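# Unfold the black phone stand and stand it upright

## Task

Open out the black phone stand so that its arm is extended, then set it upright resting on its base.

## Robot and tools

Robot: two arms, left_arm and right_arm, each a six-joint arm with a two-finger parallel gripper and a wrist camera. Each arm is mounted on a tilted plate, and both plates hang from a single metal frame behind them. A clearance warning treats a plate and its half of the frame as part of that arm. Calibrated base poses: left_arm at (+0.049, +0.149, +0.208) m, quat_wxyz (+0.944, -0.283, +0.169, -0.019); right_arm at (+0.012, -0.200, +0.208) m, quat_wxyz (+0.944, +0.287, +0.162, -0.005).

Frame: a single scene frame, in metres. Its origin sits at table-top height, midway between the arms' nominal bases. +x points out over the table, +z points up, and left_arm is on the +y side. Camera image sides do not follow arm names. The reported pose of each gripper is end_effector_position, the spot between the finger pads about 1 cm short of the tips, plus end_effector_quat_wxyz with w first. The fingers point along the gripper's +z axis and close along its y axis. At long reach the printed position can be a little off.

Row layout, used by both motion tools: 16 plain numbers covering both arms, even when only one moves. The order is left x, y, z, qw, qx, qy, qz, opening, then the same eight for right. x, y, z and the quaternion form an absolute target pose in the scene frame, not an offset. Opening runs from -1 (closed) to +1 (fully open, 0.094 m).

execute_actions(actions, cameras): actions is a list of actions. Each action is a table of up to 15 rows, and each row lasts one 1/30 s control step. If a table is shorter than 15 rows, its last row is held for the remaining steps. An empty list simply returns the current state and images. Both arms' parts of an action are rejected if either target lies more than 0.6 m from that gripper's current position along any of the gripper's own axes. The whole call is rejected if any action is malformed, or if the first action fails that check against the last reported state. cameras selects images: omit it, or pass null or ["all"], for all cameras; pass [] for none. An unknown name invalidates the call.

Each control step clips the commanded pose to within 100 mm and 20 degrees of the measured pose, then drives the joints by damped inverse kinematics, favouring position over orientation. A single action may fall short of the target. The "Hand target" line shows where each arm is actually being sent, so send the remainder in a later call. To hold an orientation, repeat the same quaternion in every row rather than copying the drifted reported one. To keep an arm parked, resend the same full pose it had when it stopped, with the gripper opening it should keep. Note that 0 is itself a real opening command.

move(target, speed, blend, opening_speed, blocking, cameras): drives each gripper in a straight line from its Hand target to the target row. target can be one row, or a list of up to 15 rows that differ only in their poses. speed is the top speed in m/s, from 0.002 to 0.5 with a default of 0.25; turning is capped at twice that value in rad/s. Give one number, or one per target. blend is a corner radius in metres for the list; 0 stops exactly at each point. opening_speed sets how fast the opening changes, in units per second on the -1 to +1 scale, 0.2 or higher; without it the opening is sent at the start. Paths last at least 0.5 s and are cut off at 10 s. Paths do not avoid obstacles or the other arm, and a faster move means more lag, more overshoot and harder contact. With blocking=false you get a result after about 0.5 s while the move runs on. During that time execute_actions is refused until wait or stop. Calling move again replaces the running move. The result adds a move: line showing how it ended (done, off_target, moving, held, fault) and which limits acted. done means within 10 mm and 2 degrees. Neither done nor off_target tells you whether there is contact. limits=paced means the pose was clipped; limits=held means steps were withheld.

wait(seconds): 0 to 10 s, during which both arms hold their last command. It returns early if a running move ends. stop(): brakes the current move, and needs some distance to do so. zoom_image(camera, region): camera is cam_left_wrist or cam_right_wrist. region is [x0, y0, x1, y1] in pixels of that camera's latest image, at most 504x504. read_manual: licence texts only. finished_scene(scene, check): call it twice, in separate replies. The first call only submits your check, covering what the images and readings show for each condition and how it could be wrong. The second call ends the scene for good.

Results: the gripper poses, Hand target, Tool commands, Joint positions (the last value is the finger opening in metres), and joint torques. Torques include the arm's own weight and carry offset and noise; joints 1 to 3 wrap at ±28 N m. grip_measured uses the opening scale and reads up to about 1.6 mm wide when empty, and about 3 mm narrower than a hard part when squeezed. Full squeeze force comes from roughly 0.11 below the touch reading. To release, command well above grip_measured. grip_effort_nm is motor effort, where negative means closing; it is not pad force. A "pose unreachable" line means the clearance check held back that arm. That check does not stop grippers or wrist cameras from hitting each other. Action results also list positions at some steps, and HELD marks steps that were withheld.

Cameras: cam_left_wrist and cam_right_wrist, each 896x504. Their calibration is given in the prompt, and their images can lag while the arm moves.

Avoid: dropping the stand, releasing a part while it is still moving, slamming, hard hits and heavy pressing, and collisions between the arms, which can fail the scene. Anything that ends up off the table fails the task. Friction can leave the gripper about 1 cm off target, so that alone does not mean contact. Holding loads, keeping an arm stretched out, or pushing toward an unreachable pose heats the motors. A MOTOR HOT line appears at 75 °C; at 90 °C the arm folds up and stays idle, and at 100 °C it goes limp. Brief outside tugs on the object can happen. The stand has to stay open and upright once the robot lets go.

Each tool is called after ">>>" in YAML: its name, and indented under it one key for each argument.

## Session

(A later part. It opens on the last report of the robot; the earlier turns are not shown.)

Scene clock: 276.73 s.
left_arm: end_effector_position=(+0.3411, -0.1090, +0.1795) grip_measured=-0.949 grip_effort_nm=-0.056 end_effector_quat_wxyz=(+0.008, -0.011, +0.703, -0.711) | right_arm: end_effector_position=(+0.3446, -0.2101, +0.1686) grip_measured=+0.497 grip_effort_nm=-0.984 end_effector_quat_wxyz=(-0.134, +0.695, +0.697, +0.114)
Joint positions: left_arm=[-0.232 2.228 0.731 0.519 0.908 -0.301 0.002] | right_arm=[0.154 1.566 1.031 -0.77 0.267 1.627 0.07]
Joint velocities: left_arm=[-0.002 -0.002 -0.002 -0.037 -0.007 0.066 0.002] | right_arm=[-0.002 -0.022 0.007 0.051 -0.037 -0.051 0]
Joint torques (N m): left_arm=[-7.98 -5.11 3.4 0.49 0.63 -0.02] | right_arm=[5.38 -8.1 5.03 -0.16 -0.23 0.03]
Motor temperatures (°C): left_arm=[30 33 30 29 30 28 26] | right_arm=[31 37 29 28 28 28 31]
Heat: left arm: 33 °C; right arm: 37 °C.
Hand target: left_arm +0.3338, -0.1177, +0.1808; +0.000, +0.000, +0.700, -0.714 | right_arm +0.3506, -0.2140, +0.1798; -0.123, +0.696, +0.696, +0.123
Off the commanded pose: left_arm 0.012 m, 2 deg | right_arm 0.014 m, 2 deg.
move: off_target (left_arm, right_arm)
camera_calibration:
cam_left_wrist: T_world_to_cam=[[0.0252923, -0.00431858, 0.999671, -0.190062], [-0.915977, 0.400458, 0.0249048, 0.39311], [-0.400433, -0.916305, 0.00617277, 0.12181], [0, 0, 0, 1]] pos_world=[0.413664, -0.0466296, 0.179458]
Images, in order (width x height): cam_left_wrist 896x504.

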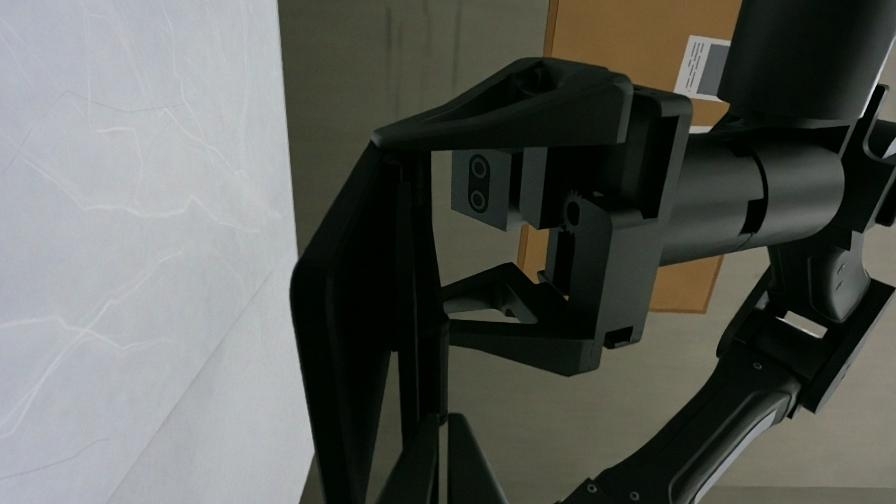

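>>> move:
  target: [0.334,-0.118,0.1808,0,0,0.7,-0.714,-0.5,0.351,-0.214,0.18,-0.123,0.696,0.696,0.123,0.3]
  speed: 0.03
  cameras: ["cam_left_wrist"]

>>> zoom_image:
  camera: "cam_left_wrist"
  region: [300, 250, 550, 500]

Scene clock: 289.97 s.
left_arm: end_effector_position=(+0.3411, -0.1090, +0.1795) grip_measured=-0.501 grip_effort_nm=0.085 end_effector_quat_wxyz=(+0.008, -0.011, +0.703, -0.711) | right_arm: end_effector_position=(+0.3446, -0.2101, +0.1686) grip_measured=+0.497 grip_effort_nm=-0.984 end_effector_quat_wxyz=(-0.134, +0.695, +0.697, +0.114)
Joint positions: left_arm=[-0.232 2.228 0.731 0.519 0.908 -0.301 0.023] | right_arm=[0.154 1.566 1.031 -0.77 0.267 1.627 0.07]
Joint velocities: left_arm=[-0.027 0.022 -0.002 0.037 0.051 0.007 0] | right_arm=[-0.002 0.012 -0.002 -0.066 -0.022 0.007 0]
Joint torques (N m): left_arm=[-8.08 -5.09 3.36 0.45 0.65 -0.01] | right_arm=[5.45 -8.13 5 -0.17 -0.17 0.03]
Motor temperatures (°C): left_arm=[31 32 30 30 30 28 26] | right_arm=[31 37 29 28 28 28 31]
Heat: left arm: 32 °C; right arm: 37 °C.
Hand target: left_arm +0.3338, -0.1177, +0.1809; +0.000, +0.000, +0.700, -0.714 | right_arm +0.3506, -0.2140, +0.1798; -0.123, +0.696, +0.696, +0.123
Off the commanded pose: left_arm 0.012 m, 2 deg | right_arm 0.014 m, 2 deg.
move: off_target (left_arm, right_arm)
camera_calibration:
cam_left_wrist: T_world_to_cam=[[0.0252923, -0.00431858, 0.999671, -0.190062], [-0.915977, 0.400458, 0.0249048, 0.39311], [-0.400433, -0.916305, 0.00617277, 0.12181], [0, 0, 0, 1]] pos_world=[0.413664, -0.0466296, 0.179458]
Images, in order (width x height): cam_left_wrist 896x504.

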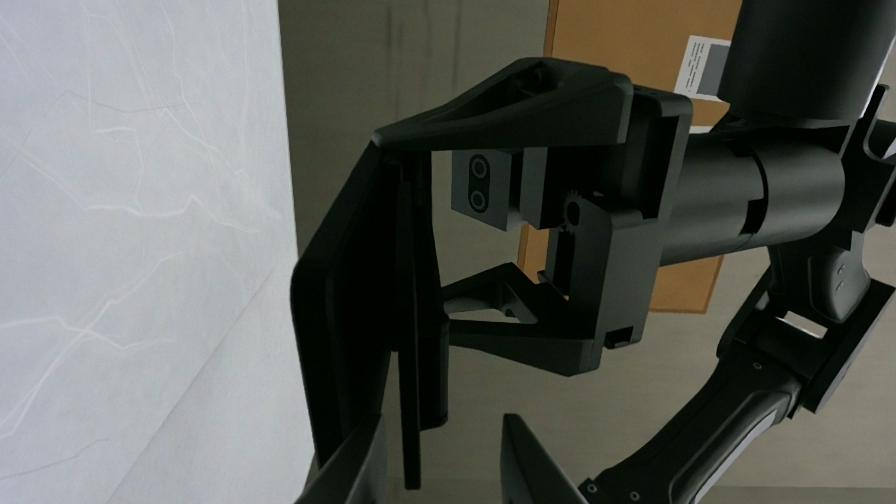

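Scaled by 2.016.

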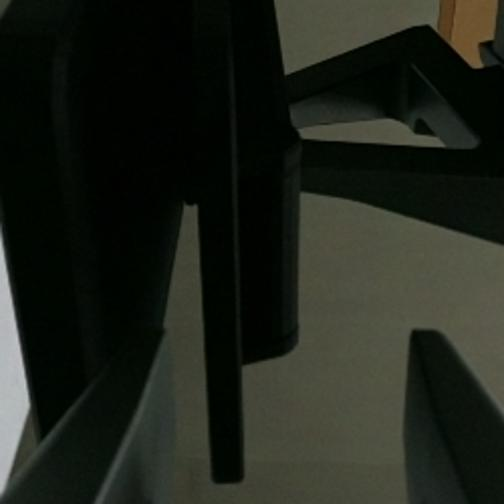

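>>> move:
  target: [0.334,-0.130,0.1808,0,0,0.7,-0.714,-0.5,0.351,-0.214,0.18,-0.123,0.696,0.696,0.123,0.3]
  speed: 0.03
  cameras: ["cam_left_wrist"]

>>> zoom_image:
  camera: "cam_left_wrist"
  region: [300, 250, 550, 500]

Scene clock: 292.97 s.
left_arm: end_effector_position=(+0.3416, -0.1207, +0.1797) grip_measured=-0.501 grip_effort_nm=0.081 end_effector_quat_wxyz=(+0.008, -0.011, +0.703, -0.711) | right_arm: end_effector_position=(+0.3446, -0.2101, +0.1686) grip_measured=+0.497 grip_effort_nm=-0.979 end_effector_quat_wxyz=(-0.134, +0.695, +0.697, +0.114)
Joint positions: left_arm=[-0.262 2.263 0.746 0.571 0.892 -0.341 0.023] | right_arm=[0.154 1.566 1.031 -0.77 0.267 1.627 0.07]
Joint velocities: left_arm=[0.017 -0.012 0.002 -0.066 -0.022 -0.022 -0.001] | right_arm=[-0.007 -0.002 -0.007 -0.007 -0.022 -0.066 -0.001]
Joint torques (N m): left_arm=[-8.2 -5.2 3.48 0.58 0.62 -0.01] | right_arm=[5.31 -8.06 4.82 -0.14 -0.19 -0.02]
Motor temperatures (°C): left_arm=[31 32 30 30 30 28 26] | right_arm=[31 37 29 28 28 28 31]
Heat: left arm: 32 °C; right arm: 37 °C.
Hand target: left_arm +0.3338, -0.1297, +0.1810; +0.000, +0.000, +0.700, -0.714 | right_arm +0.3506, -0.2140, +0.1798; -0.123, +0.696, +0.696, +0.123
Off the commanded pose: left_arm 0.012 m, 2 deg | right_arm 0.014 m, 2 deg.
move: off_target (left_arm, right_arm)
camera_calibration:
cam_left_wrist: T_world_to_cam=[[0.0252438, -0.00333669, 0.999676, -0.190169], [-0.916086, 0.400235, 0.0244689, 0.398372], [-0.400186, -0.916407, 0.00704676, 0.111063], [0, 0, 0, 1]] pos_world=[0.41419, -0.0582981, 0.179577]
Images, in order (width x height): cam_left_wrist 896x504.

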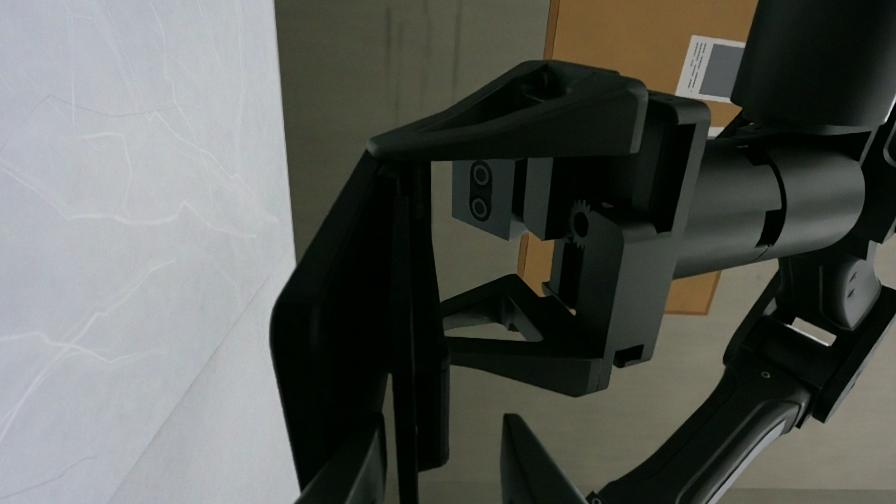

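Scaled by 2.016.

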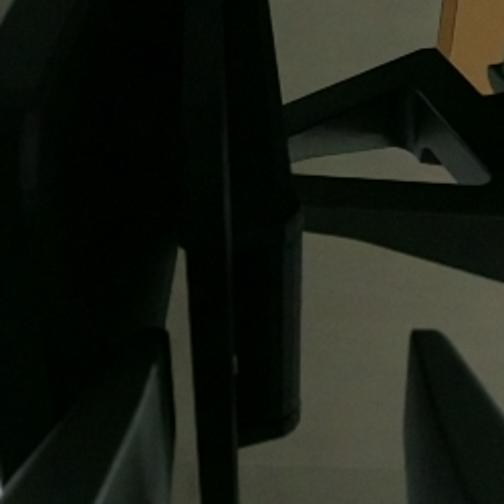

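>>> move:
  target: [0.332,-0.140,0.1812,0,0,0.7,-0.714,-0.5,0.351,-0.214,0.18,-0.123,0.696,0.696,0.123,0.3]
  speed: 0.03
  cameras: ["cam_left_wrist"]

>>> zoom_image:
  camera: "cam_left_wrist"
  region: [300, 250, 550, 500]

Scene clock: 296.90 s.
left_arm: end_effector_position=(+0.3402, -0.1307, +0.1802) grip_measured=-0.501 grip_effort_nm=0.081 end_effector_quat_wxyz=(+0.009, -0.011, +0.703, -0.711) | right_arm: end_effector_position=(+0.3446, -0.2101, +0.1686) grip_measured=+0.497 grip_effort_nm=-0.984 end_effector_quat_wxyz=(-0.133, +0.695, +0.697, +0.114)
Joint positions: left_arm=[-0.289 2.292 0.754 0.62 0.876 -0.376 0.023] | right_arm=[0.154 1.566 1.031 -0.77 0.268 1.627 0.07]
Joint velocities: left_arm=[0.007 -0.012 0.002 0.022 0.037 -0.037 0.001] | right_arm=[0.012 -0.002 0.002 0.007 -0.11 0.051 0]
Joint torques (N m): left_arm=[-8.34 -5.18 3.47 0.65 0.59 -0.03] | right_arm=[5.24 -8.13 4.97 -0.18 -0.16 0]
Motor temperatures (°C): left_arm=[31 32 30 30 30 28 26] | right_arm=[31 37 29 28 28 28 31]
Heat: left arm: 32 °C; right arm: 37 °C.
Hand target: left_arm +0.3318, -0.1397, +0.1814; +0.000, +0.000, +0.700, -0.714 | right_arm +0.3507, -0.2141, +0.1798; -0.123, +0.696, +0.696, +0.123
Off the commanded pose: left_arm 0.012 m, 2 deg | right_arm 0.014 m, 2 deg.
move: off_target (left_arm, right_arm)
camera_calibration:
cam_left_wrist: T_world_to_cam=[[0.0245405, -0.00265422, 0.999695, -0.190348], [-0.916262, 0.399887, 0.0235541, 0.401244], [-0.399827, -0.916561, 0.00738147, 0.101155], [0, 0, 0, 1]] pos_world=[0.41276, -0.068243, 0.180092]
Images, in order (width x height): cam_left_wrist 896x504.

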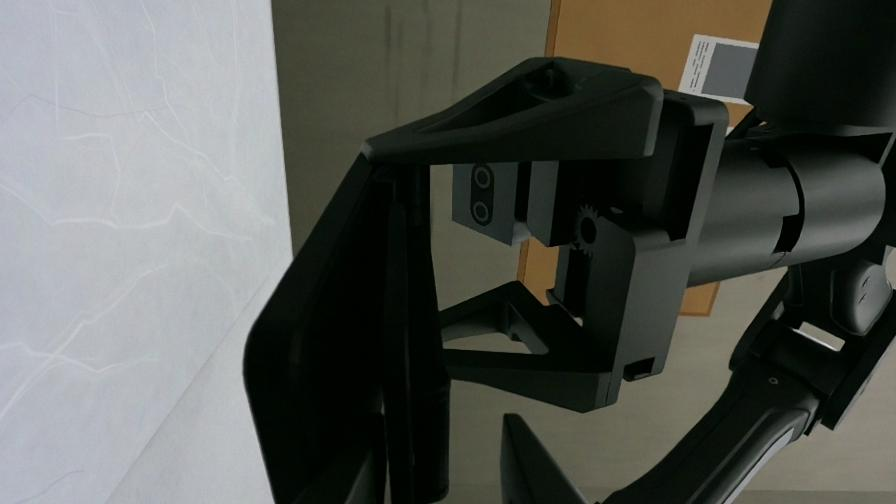

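Scaled by 2.016.

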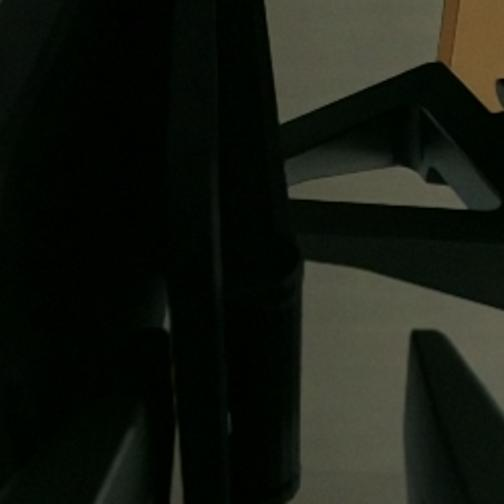

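>>> move:
  target: [0.332,-0.151,0.1812,0,0,0.7,-0.714,-0.5,0.351,-0.214,0.18,-0.123,0.696,0.696,0.123,0.3]
  speed: 0.03
  cameras: ["cam_left_wrist"]

>>> zoom_image:
  camera: "cam_left_wrist"
  region: [300, 250, 550, 500]

Scene clock: 301.60 s.
left_arm: end_effector_position=(+0.3409, -0.1410, +0.1804) grip_measured=-0.501 grip_effort_nm=0.081 end_effector_quat_wxyz=(+0.009, -0.011, +0.702, -0.712) | right_arm: end_effector_position=(+0.3460, -0.2122, +0.1686) grip_measured=+0.497 grip_effort_nm=-0.984 end_effector_quat_wxyz=(-0.129, +0.696, +0.698, +0.111)
Joint positions: left_arm=[-0.314 2.323 0.772 0.66 0.861 -0.407 0.023] | right_arm=[0.154 1.566 1.035 -0.771 0.278 1.627 0.07]
Joint velocities: left_arm=[-0.002 -0.007 0.002 -0.066 0.125 -0.022 0] | right_arm=[-0.017 0.002 0.002 -0.022 0.022 -0.037 -0.001]
Joint torques (N m): left_arm=[-8.75 -5.14 3.6 0.69 0.59 0.02] | right_arm=[5.48 -8.12 4.68 -0.17 -0.32 0.02]
Motor temperatures (°C): left_arm=[31 33 30 30 30 28 26] | right_arm=[31 37 29 28 28 28 31]
Heat: left arm: 33 °C; right arm: 37 °C.
Hand target: left_arm +0.3317, -0.1507, +0.1814; +0.000, +0.000, +0.700, -0.714 | right_arm +0.3507, -0.2141, +0.1799; -0.123, +0.696, +0.696, +0.123
Off the commanded pose: left_arm 0.013 m, 2 deg | right_arm 0.013 m, 1 deg.
move: off_target (left_arm, right_arm)
camera_calibration:
cam_left_wrist: T_world_to_cam=[[0.0235942, -0.00140846, 0.999721, -0.190076], [-0.916791, 0.39875, 0.0221987, 0.406288], [-0.39867, -0.917058, 0.00811692, 0.0913978], [0, 0, 0, 1]] pos_world=[0.413404, -0.0784582, 0.180262]
Images, in order (width x height): cam_left_wrist 896x504.

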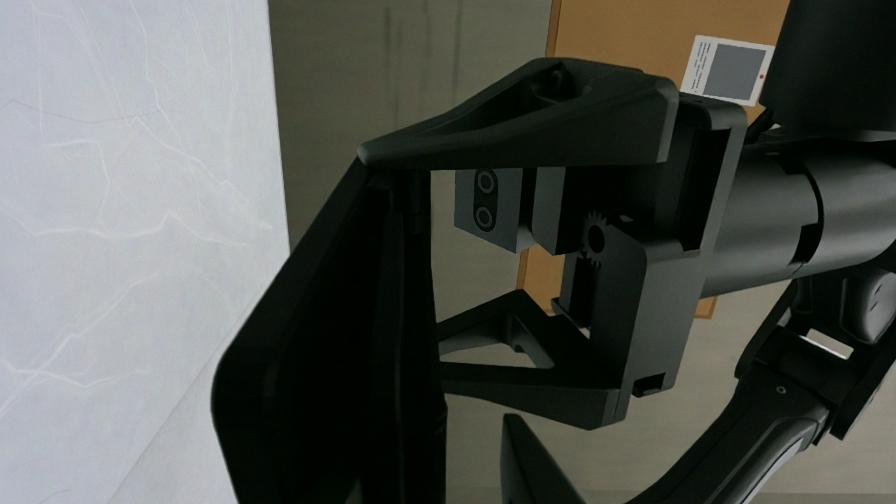

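Scaled by 2.016.

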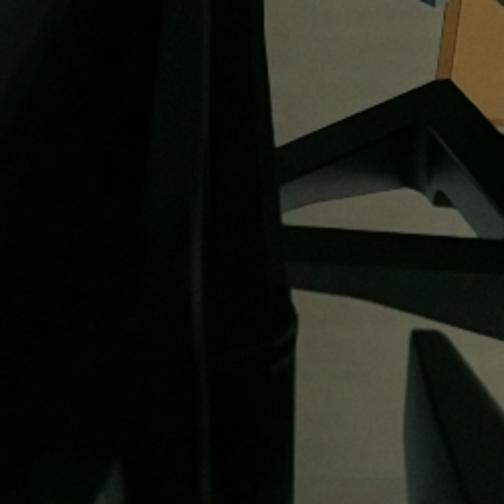

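>>> move:
  target: [0.332,-0.149,0.1812,0,0,0.7,-0.714,-0.8,0.351,-0.214,0.18,-0.123,0.696,0.696,0.123,0.3]
  speed: 0.03
  opening_speed: 0.2
  cameras: ["cam_left_wrist"]

>>> zoom_image:
  camera: "cam_left_wrist"
  region: [300, 250, 550, 500]

Scene clock: 306.73 s.
left_arm: end_effector_position=(+0.3420, -0.1409, +0.1760) grip_measured=-0.799 grip_effort_nm=-0.789 end_effector_quat_wxyz=(+0.011, -0.015, +0.711, -0.703) | right_arm: end_effector_position=(+0.3470, -0.2121, +0.1692) grip_measured=+0.497 grip_effort_nm=-0.989 end_effector_quat_wxyz=(-0.129, +0.696, +0.697, +0.113)
Joint positions: left_arm=[-0.314 2.323 0.772 0.656 0.836 -0.407 0.009] | right_arm=[0.154 1.566 1.038 -0.771 0.276 1.627 0.07]
Joint velocities: left_arm=[0.002 -0.007 -0.007 -0.022 -0.051 0.051 0.009] | right_arm=[-0.002 0.002 -0.002 -0.022 -0.007 -0.022 0]
Joint torques (N m): left_arm=[-8.17 -5.59 3.3 0.65 0.93 0.04] | right_arm=[5.22 -7.71 4.44 -0.13 -0.28 -0.04]
Motor temperatures (°C): left_arm=[31 33 30 30 30 28 26] | right_arm=[31 37 29 28 28 28 31]
Heat: left arm: 33 °C; right arm: 37 °C.
Hand target: left_arm +0.3318, -0.1486, +0.1811; +0.000, +0.000, +0.700, -0.714 | right_arm +0.3507, -0.2140, +0.1798; -0.123, +0.696, +0.696, +0.123
Off the commanded pose: left_arm 0.014 m, 3 deg | right_arm 0.012 m, 1 deg.
move: off_target (left_arm, right_arm)
camera_calibration:
cam_left_wrist: T_world_to_cam=[[0.0273539, -0.0252474, 0.999307, -0.190267], [-0.919669, 0.391126, 0.0350557, 0.405029], [-0.39174, -0.919991, -0.0125204, 0.0927494], [0, 0, 0, 1]] pos_world=[0.41403, -0.0778924, 0.177098]
Images, in order (width x height): cam_left_wrist 896x504.

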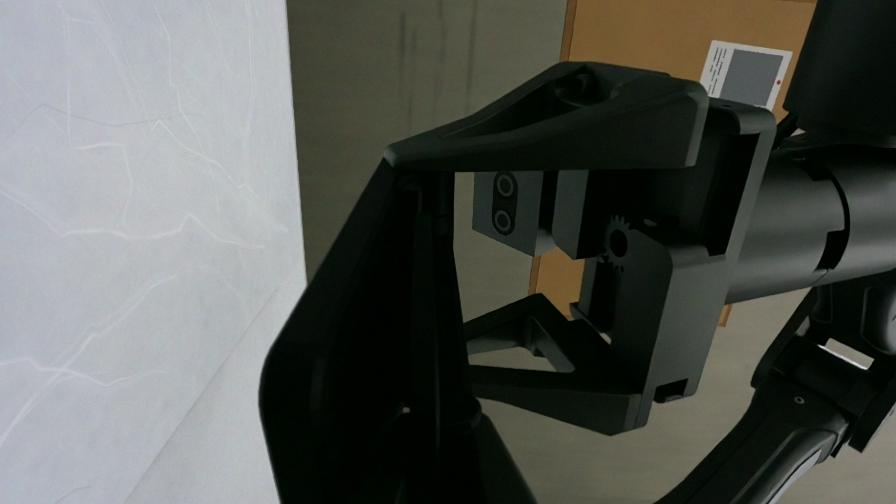

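Scaled by 2.016.

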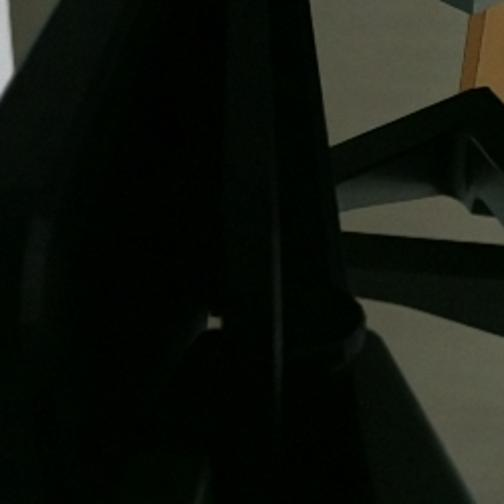

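>>> move:
  target:
    - [0.332,-0.152,0.198,0,0,0.766,-0.643,-0.95,0.351,-0.214,0.18,-0.123,0.696,0.696,0.123,0.3]
    - [0.332,-0.158,0.214,0,0,0.819,-0.5736,-0.95,0.351,-0.214,0.18,-0.123,0.696,0.696,0.123,0.3]
  speed: 0.03

Scene clock: 321.50 s.
left_arm: end_effector_position=(+0.3396, -0.1525, +0.2021) grip_measured=-0.807 grip_effort_nm=-1.013 end_effector_quat_wxyz=(+0.003, -0.019, +0.821, -0.570) | right_arm: end_effector_position=(+0.3431, -0.2166, +0.1678) grip_measured=+0.497 grip_effort_nm=-0.979 end_effector_quat_wxyz=(-0.125, +0.695, +0.701, +0.099)
Joint positions: left_arm=[-0.539 2.096 0.787 0.346 0.392 -0.529 0.009] | right_arm=[0.154 1.566 1.038 -0.788 0.3 1.627 0.07]
Joint velocities: left_arm=[0.007 -0.017 0.017 -0.081 -0.051 0.037 0] | right_arm=[-0.002 -0.012 -0.017 -0.007 0.007 -0.022 0]
Joint torques (N m): left_arm=[-9.13 -8.23 6.08 0.47 0.59 0.09] | right_arm=[5.27 -7.88 4.46 -0.02 -0.51 -0.02]
Motor temperatures (°C): left_arm=[31 34 30 30 30 28 27] | right_arm=[31 37 29 28 28 28 32]
Heat: left arm: 34 °C; right arm: 37 °C.
Hand target: left_arm +0.3328, -0.1579, +0.2152; +0.000, +0.001, +0.817, -0.576 | right_arm +0.3507, -0.2142, +0.1800; -0.123, +0.696, +0.697, +0.123
Off the commanded pose: left_arm 0.015 m, 2 deg | right_arm 0.015 m, 3 deg.
move: off_target (left_arm, right_arm)
camera_calibration:
cam_left_wrist: T_world_to_cam=[[0.0496873, -0.362218, 0.930768, -0.261691], [-0.915089, 0.356886, 0.187736, 0.368754], [-0.400179, -0.861064, -0.313729, 0.154241], [0, 0, 0, 1]] pos_world=[0.412169, -0.0935809, 0.222736]
cam_right_wrist: T_world_to_cam=[[-0.999034, -0.0245897, 0.0364271, 0.331053], [0.00651651, 0.736795, 0.676085, 0.0810713], [-0.043464, 0.675669, -0.735923, 0.374852], [0, 0, 0, 1]] pos_world=[0.346497, -0.304868, 0.208992]

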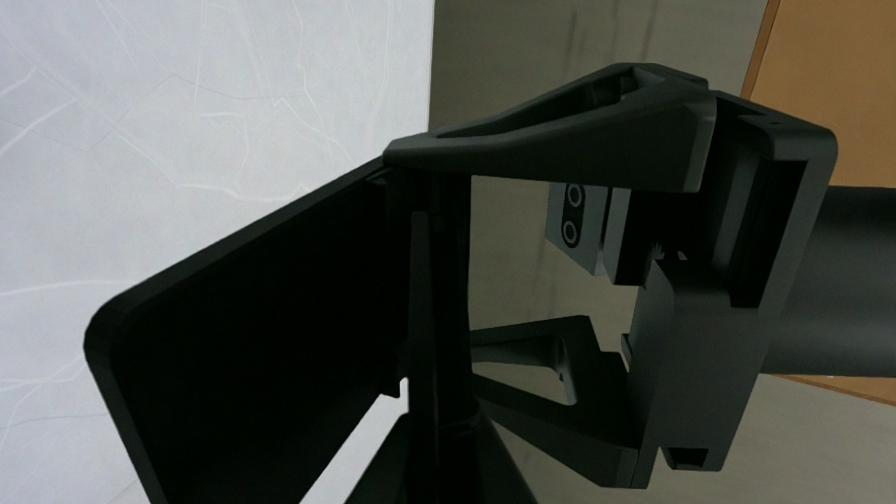

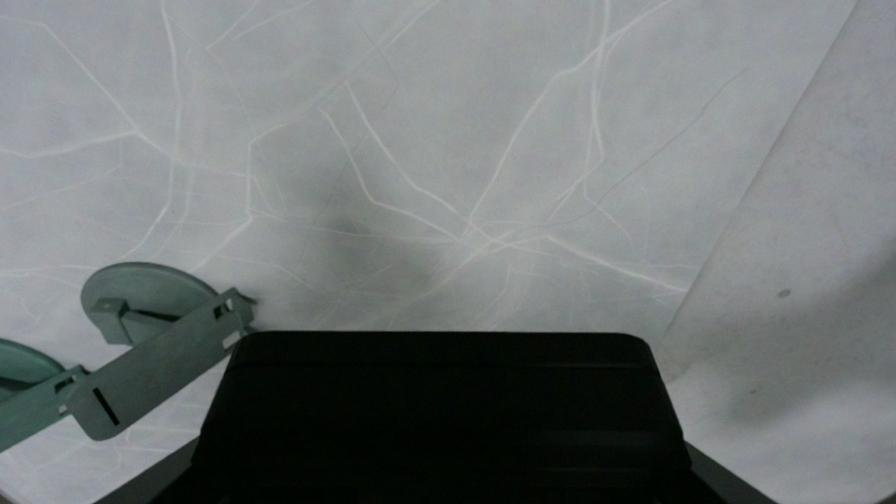

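>>> move:
  target:
    - [0.332,-0.158,0.214,0,0,0.819,-0.5736,-0.95,0.351,-0.214,0.18,-0.123,0.696,0.696,0.123,0.3]
    - [0.332,-0.166,0.229,0,0,0.866,-0.5,-0.95,0.351,-0.214,0.18,-0.123,0.696,0.696,0.123,0.3]
    - [0.332,-0.177,0.243,0,0,0.9063,-0.4226,-0.95,0.351,-0.214,0.18,-0.123,0.696,0.696,0.123,0.3]
  speed: 0.03

Scene clock: 339.63 s.
left_arm: end_effector_position=(+0.3402, -0.1642, +0.2302) grip_measured=-0.807 grip_effort_nm=-1.013 end_effector_quat_wxyz=(+0.000, -0.023, +0.911, -0.411) | right_arm: end_effector_position=(+0.3421, -0.2109, +0.1698) grip_measured=+0.496 grip_effort_nm=-0.984 end_effector_quat_wxyz=(-0.138, +0.693, +0.699, +0.109)
Joint positions: left_arm=[-0.771 2.053 1.028 -0.112 -0.027 -0.704 0.009] | right_arm=[0.154 1.566 1.038 -0.791 0.267 1.627 0.07]
Joint velocities: left_arm=[-0.002 -0.002 0.002 0.007 0.007 -0.022 0] | right_arm=[0.002 -0.007 -0.012 -0.066 0.007 0.022 0]
Joint torques (N m): left_arm=[-9.96 -6.35 9.59 0.74 0.62 0.11] | right_arm=[5.38 -8.06 4.46 0.03 -0.16 0.01]
Motor temperatures (°C): left_arm=[32 36 31 30 30 28 27] | right_arm=[31 37 29 28 28 28 32]
Heat: left arm: 36 °C; right arm: 37 °C.
Hand target: left_arm +0.3314, -0.1770, +0.2441; -0.001, +0.001, +0.905, -0.425 | right_arm +0.3507, -0.2141, +0.1801; -0.124, +0.696, +0.696, +0.123
Off the commanded pose: left_arm 0.020 m, 3 deg | right_arm 0.014 m, 2 deg.
move: off_target (left_arm, right_arm)
camera_calibration:
cam_left_wrist: T_world_to_cam=[[0.0637448, -0.670682, 0.739001, -0.303394], [-0.910994, 0.263238, 0.317483, 0.321599], [-0.407464, -0.693463, -0.594208, 0.247753], [0, 0, 0, 1]] pos_world=[0.413265, -0.11633, 0.269322]
cam_right_wrist: T_world_to_cam=[[-0.998838, -0.026815, 0.0400405, 0.328974], [0.0089253, 0.713572, 0.700525, 0.0656789], [-0.0473563, 0.700068, -0.712504, 0.374968], [0, 0, 0, 1]] pos_world=[0.345762, -0.300548, 0.207984]

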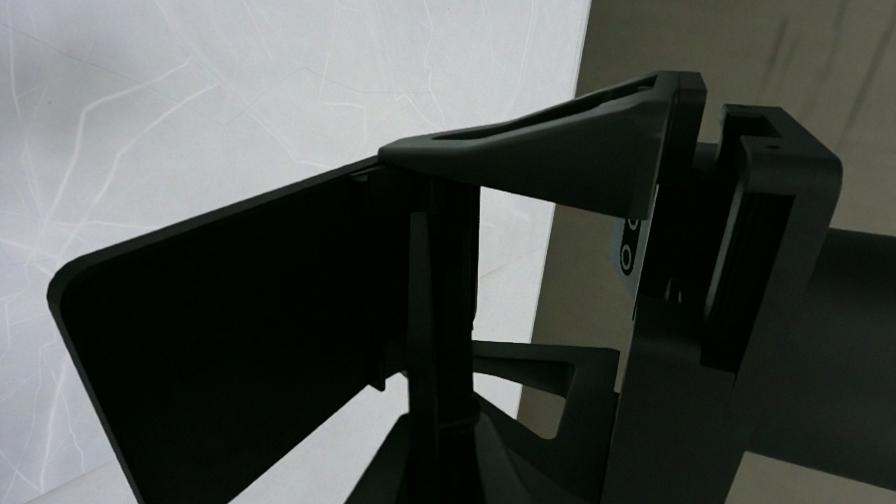

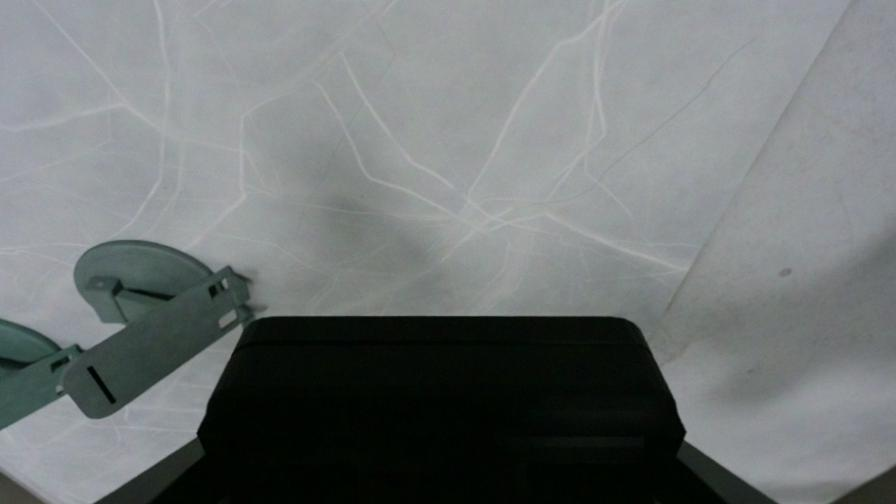

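>>> zoom_image:
  camera: "cam_left_wrist"
  region: [350, 50, 850, 504]

Scaled by 1.008.

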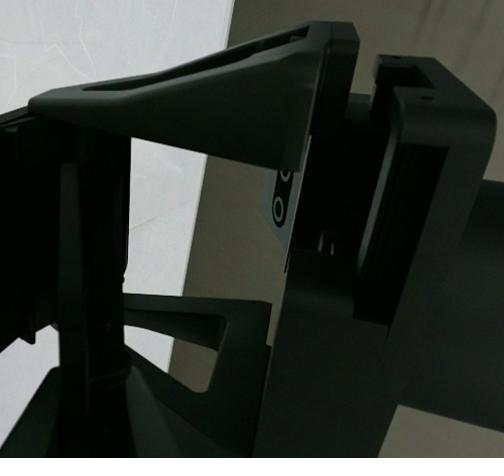

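>>> move:
  target: [0.332,-0.185,0.249,0,0,0.924,-0.383,-0.95,0.351,-0.214,0.18,-0.123,0.696,0.696,0.123,0.3]
  speed: 0.03

>>> zoom_image:
  camera: "cam_left_wrist"
  region: [350, 50, 850, 504]

Scene clock: 362.40 s.
left_arm: end_effector_position=(+0.3409, -0.1690, +0.2372) grip_measured=-0.808 grip_effort_nm=-1.013 end_effector_quat_wxyz=(+0.000, -0.023, +0.929, -0.370) | right_arm: end_effector_position=(+0.3429, -0.2101, +0.1719) grip_measured=+0.495 grip_effort_nm=-0.979 end_effector_quat_wxyz=(-0.139, +0.693, +0.698, +0.114)
Joint positions: left_arm=[-0.822 2.084 1.125 -0.239 -0.116 -0.753 0.009] | right_arm=[0.156 1.56 1.038 -0.791 0.258 1.627 0.07]
Joint velocities: left_arm=[0.012 0.002 0.002 -0.037 0.037 0.051 0] | right_arm=[-0.007 -0.007 -0.012 0.007 0.007 0.037 0.001]
Joint torques (N m): left_arm=[-10.26 -5.65 10.29 0.82 0.54 0.04] | right_arm=[4.98 -7.51 4.7 0.04 -0.07 0.03]
Motor temperatures (°C): left_arm=[33 34 31 31 30 28 28] | right_arm=[31 37 29 28 28 28 32]
Heat: left arm: 34 °C; right arm: 37 °C.
Hand target: left_arm +0.3313, -0.1844, +0.2492; +0.000, +0.000, +0.923, -0.384 | right_arm +0.3507, -0.2142, +0.1801; -0.123, +0.696, +0.696, +0.123
Off the commanded pose: left_arm 0.022 m, 3 deg | right_arm 0.012 m, 2 deg.
move: off_target (left_arm, right_arm)
camera_calibration:
cam_left_wrist: T_world_to_cam=[[0.0636703, -0.734015, 0.676142, -0.307586], [-0.91051, 0.234641, 0.340464, 0.310805], [-0.408557, -0.637311, -0.653388, 0.272791], [0, 0, 0, 1]] pos_world=[0.414025, -0.124847, 0.280392]
cam_right_wrist: T_world_to_cam=[[-0.999098, -0.02466, 0.0345765, 0.331147], [0.00699933, 0.707408, 0.706771, 0.0618828], [-0.0418886, 0.706375, -0.706597, 0.37441], [0, 0, 0, 1]] pos_world=[0.346099, -0.300084, 0.20937]

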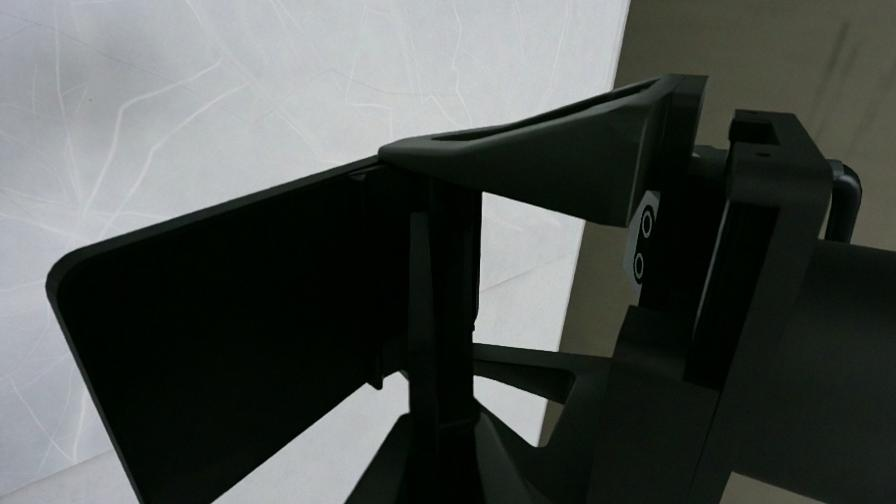

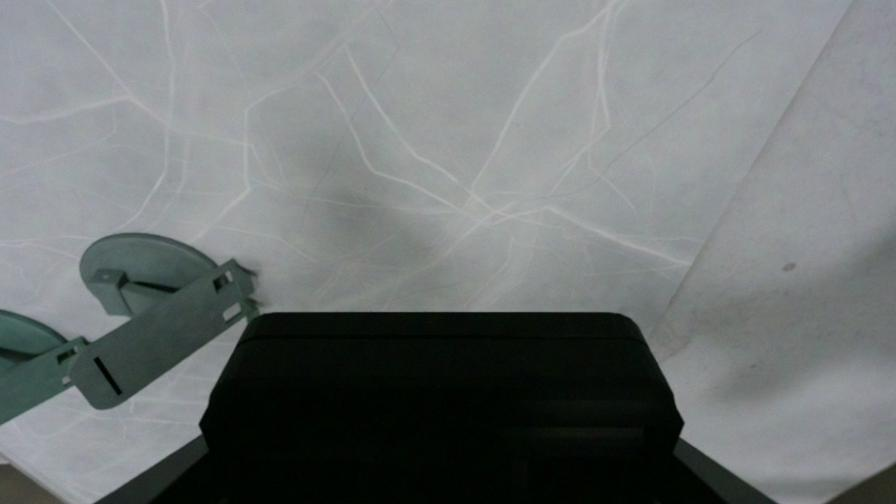

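Scaled by 1.008.

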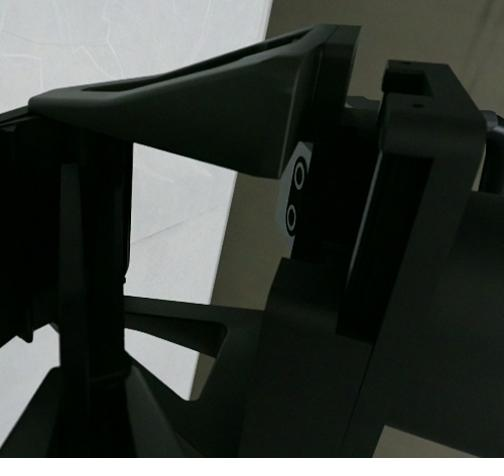

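>>> move:
  target: [0.332,-0.169,0.265,0,0,0.924,-0.383,-0.95,0.351,-0.214,0.18,-0.123,0.696,0.696,0.123,0.3]
  speed: 0.03

>>> zoom_image:
  camera: "cam_left_wrist"
  region: [300, 50, 800, 504]

Scene clock: 389.70 s.
left_arm: end_effector_position=(+0.3394, -0.1659, +0.2400) grip_measured=-0.808 grip_effort_nm=-1.013 end_effector_quat_wxyz=(-0.001, -0.024, +0.930, -0.366) | right_arm: end_effector_position=(+0.3421, -0.2068, +0.1737) grip_measured=+0.495 grip_effort_nm=-0.979 end_effector_quat_wxyz=(-0.144, +0.690, +0.700, +0.118)
Joint positions: left_arm=[-0.828 2.072 1.125 -0.26 -0.122 -0.761 0.009] | right_arm=[0.162 1.56 1.038 -0.794 0.247 1.627 0.07]
Joint velocities: left_arm=[0.027 0.007 0.002 -0.007 -0.022 0.007 -0.001] | right_arm=[-0.007 -0.007 -0.012 -0.081 -0.022 -0.007 0]
Joint torques (N m): left_arm=[-10.11 -10.14 8.76 0.39 0.58 0.06] | right_arm=[4.7 -7.5 4.22 0.01 0.03 0.04]
Motor temperatures (°C): left_arm=[33 35 33 32 30 28 28] | right_arm=[31 36 29 28 28 28 32]
Heat: left arm: 35 °C; right arm: 36 °C.
Hand target: left_arm +0.3319, -0.1692, +0.2642; +0.000, +0.000, +0.924, -0.384 | right_arm +0.3507, -0.2141, +0.1802; -0.123, +0.696, +0.696, +0.123
Off the commanded pose: left_arm 0.026 m, 3 deg | right_arm 0.013 m, 3 deg.
move: off_target (left_arm, right_arm)
camera_calibration:
cam_left_wrist: T_world_to_cam=[[0.0657858, -0.739926, 0.669464, -0.307171], [-0.909076, 0.232173, 0.345942, 0.305565], [-0.411403, -0.631352, -0.657376, 0.278884], [0, 0, 0, 1]] pos_world=[0.412723, -0.122154, 0.283263]
cam_right_wrist: T_world_to_cam=[[-0.998922, -0.0312024, 0.0343642, 0.329083], [0.00280156, 0.698465, 0.715638, 0.0563558], [-0.0463318, 0.714963, -0.697625, 0.374993], [0, 0, 0, 1]] pos_world=[0.345944, -0.2972, 0.209965]

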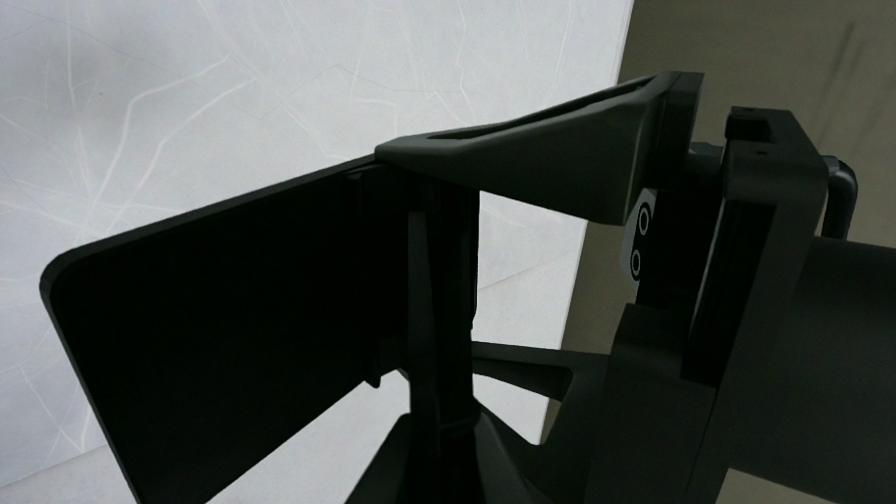

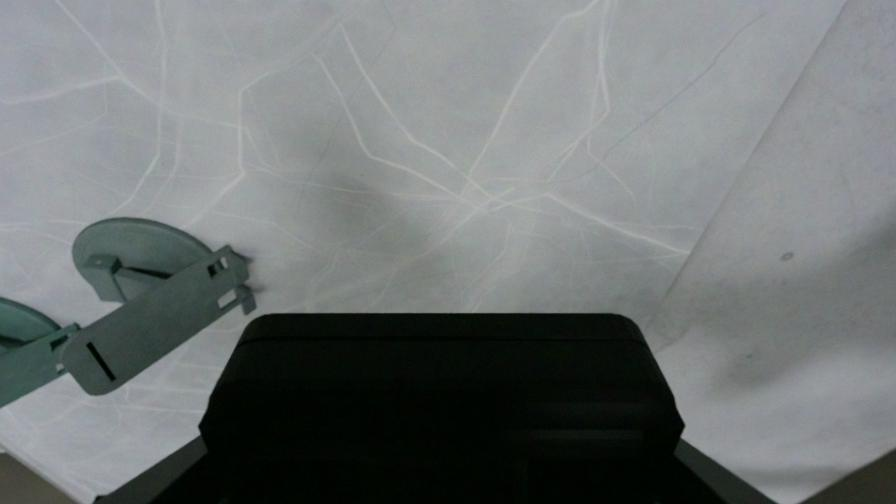

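Scaled by 1.008.

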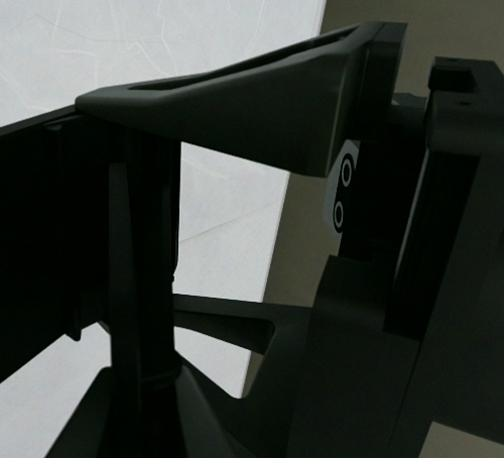

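>>> move:
  target: [0.332,-0.140,0.295,0,0,0.924,-0.383,-0.95,0.351,-0.219,0.175,-0.123,0.696,0.696,0.123,0.2]
  speed: 0.03

Scene clock: 393.07 s.
left_arm: end_effector_position=(+0.3392, -0.1425, +0.2575) grip_measured=-0.808 grip_effort_nm=-1.013 end_effector_quat_wxyz=(-0.005, -0.022, +0.936, -0.352) | right_arm: end_effector_position=(+0.3416, -0.1825, +0.1882) grip_measured=+0.495 grip_effort_nm=-0.984 end_effector_quat_wxyz=(-0.193, +0.676, +0.690, +0.169)
Joint positions: left_arm=[-0.835 1.984 1.125 -0.375 -0.142 -0.771 0.009] | right_arm=[0.172 1.552 1.038 -0.794 0.106 1.627 0.07]
Joint velocities: left_arm=[-0.012 -0.007 -0.007 0.037 0.022 -0.037 0] | right_arm=[-0.002 0.007 -0.002 -0.022 -0.051 0.037 0.001]
Joint torques (N m): left_arm=[-10.22 -12.75 8.01 0.37 0.75 0.06] | right_arm=[1.83 -7.1 4.49 0.12 1.34 -0.21]
Motor temperatures (°C): left_arm=[33 36 32 32 30 28 28] | right_arm=[31 36 29 28 28 28 32]
Heat: left arm: 36 °C; right arm: 36 °C.
Hand target: left_arm +0.3321, -0.1409, +0.2929; +0.000, +0.000, +0.924, -0.384 | right_arm +0.3497, -0.2184, +0.1778; -0.127, +0.696, +0.695, +0.124
Off the commanded pose: left_arm 0.038 m, 5 deg | right_arm 0.040 m, 10 deg.
move: off_target (left_arm, right_arm)
camera_calibration:
cam_left_wrist: T_world_to_cam=[[0.066031, -0.759936, 0.646635, -0.298618], [-0.905839, 0.226112, 0.35823, 0.28875], [-0.418444, -0.609402, -0.673449, 0.314711], [0, 0, 0, 1]] pos_world=[0.412968, -0.100435, 0.3016]
cam_right_wrist: T_world_to_cam=[[-0.998866, -0.0383978, 0.0281398, 0.328667], [0.000183679, 0.587997, 0.808863, -0.00775366], [-0.0476047, 0.807951, -0.587323, 0.364393], [0, 0, 0, 1]] pos_world=[0.345642, -0.277233, 0.211039]

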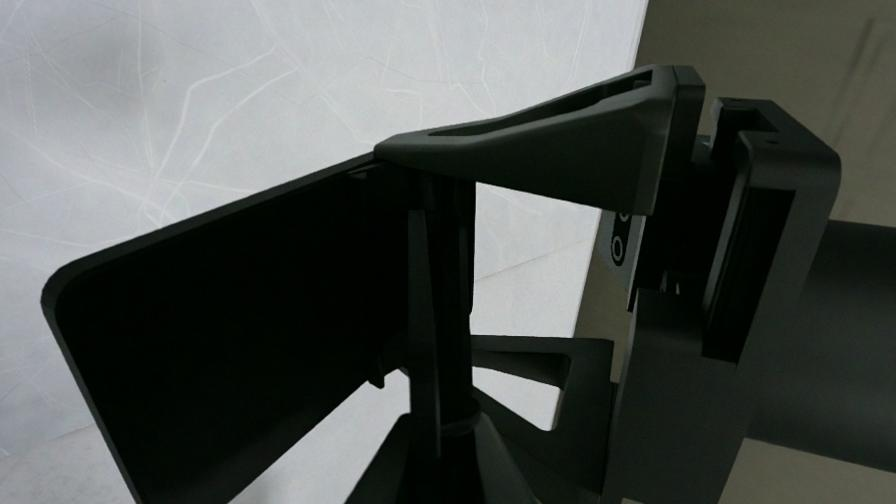

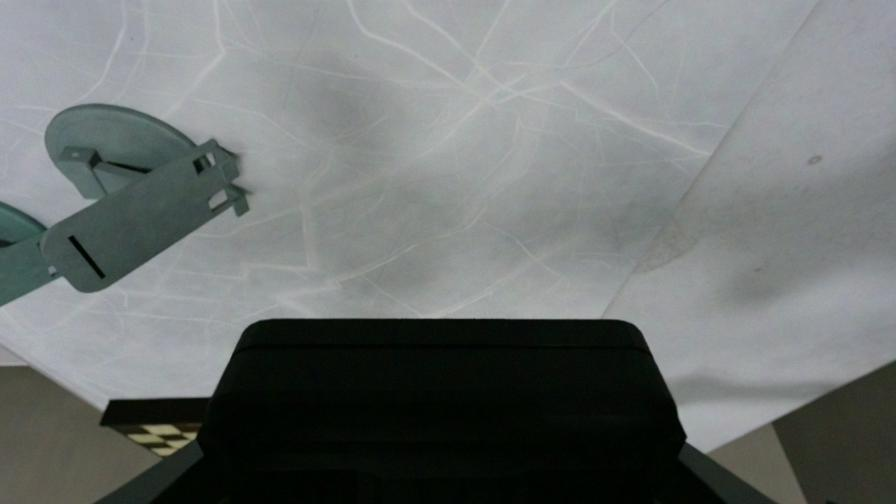

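>>> move:
  target: [0.332,-0.167,0.242,0,0,0.928,-0.372,-0.95,0.351,-0.214,0.18,-0.123,0.696,0.696,0.123,0.2]
  speed: 0.04

>>> zoom_image:
  camera: "cam_right_wrist"
  region: [0, 100, 300, 430]

Scene clock: 397.27 s.
left_arm: end_effector_position=(+0.3408, -0.1615, +0.2453) grip_measured=-0.808 grip_effort_nm=-1.018 end_effector_quat_wxyz=(+0.010, -0.021, +0.930, -0.366) | right_arm: end_effector_position=(+0.3440, -0.2027, +0.1792) grip_measured=+0.495 grip_effort_nm=-0.989 end_effector_quat_wxyz=(-0.147, +0.686, +0.701, +0.129)
Joint positions: left_arm=[-0.835 2.046 1.111 -0.259 -0.138 -0.753 0.009] | right_arm=[0.173 1.552 1.042 -0.797 0.231 1.627 0.07]
Joint velocities: left_arm=[-0.017 0.002 -0.022 -0.037 -0.007 0.066 0] | right_arm=[0.002 0.002 -0.027 0.022 -0.022 -0.081 -0.001]
Joint torques (N m): left_arm=[-6.45 -5.78 7.35 0.97 0.66 0.3] | right_arm=[3.67 -7.15 3.88 0.18 0.14 0.05]
Motor temperatures (°C): left_arm=[33 37 32 31 30 28 29] | right_arm=[31 37 29 28 29 28 32]
Heat: left arm: 37 °C; right arm: 37 °C.
Hand target: left_arm +0.3318, -0.1668, +0.2419; +0.000, -0.001, +0.928, -0.372 | right_arm +0.3503, -0.2140, +0.1800; -0.123, +0.696, +0.696, +0.124
Off the commanded pose: left_arm 0.011 m, 3 deg | right_arm 0.013 m, 3 deg.
move: off_target (left_arm, right_arm)
camera_calibration:
cam_left_wrist: T_world_to_cam=[[0.0530318, -0.740801, 0.669628, -0.3035], [-0.917462, 0.228616, 0.325574, 0.311237], [-0.394273, -0.631624, -0.667533, 0.282295], [0, 0, 0, 1]] pos_world=[0.412944, -0.117682, 0.290342]
cam_right_wrist: T_world_to_cam=[[-0.999141, -0.0352184, 0.0218296, 0.332402], [-0.00814956, 0.683578, 0.729832, 0.0477136], [-0.0406257, 0.729028, -0.683278, 0.374351], [0, 0, 0, 1]] pos_world=[0.347714, -0.293821, 0.213706]

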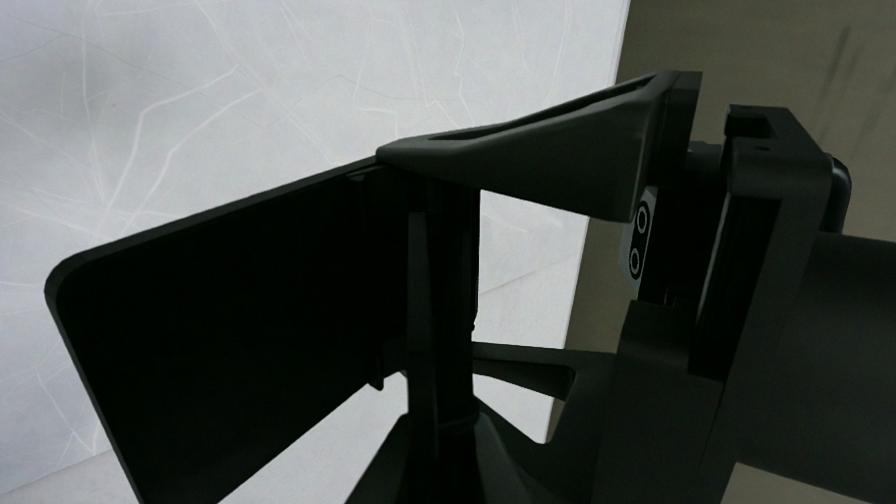

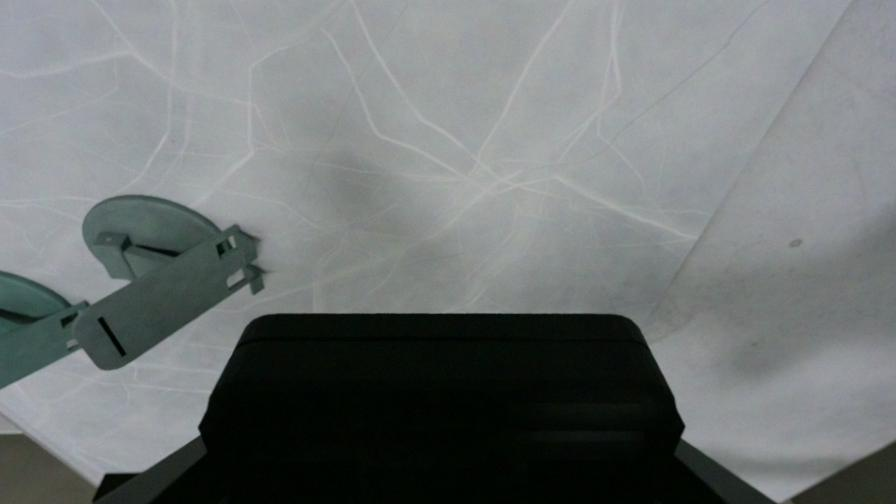

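Scaled by 1.527.

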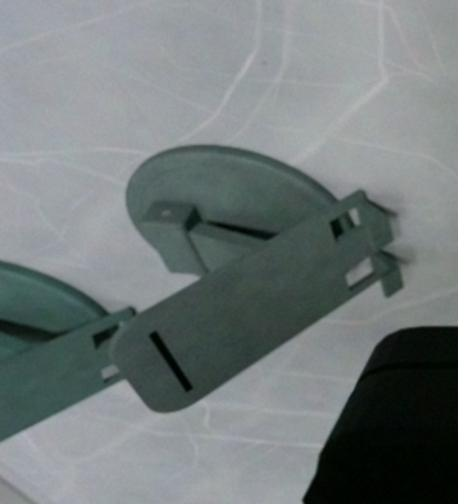

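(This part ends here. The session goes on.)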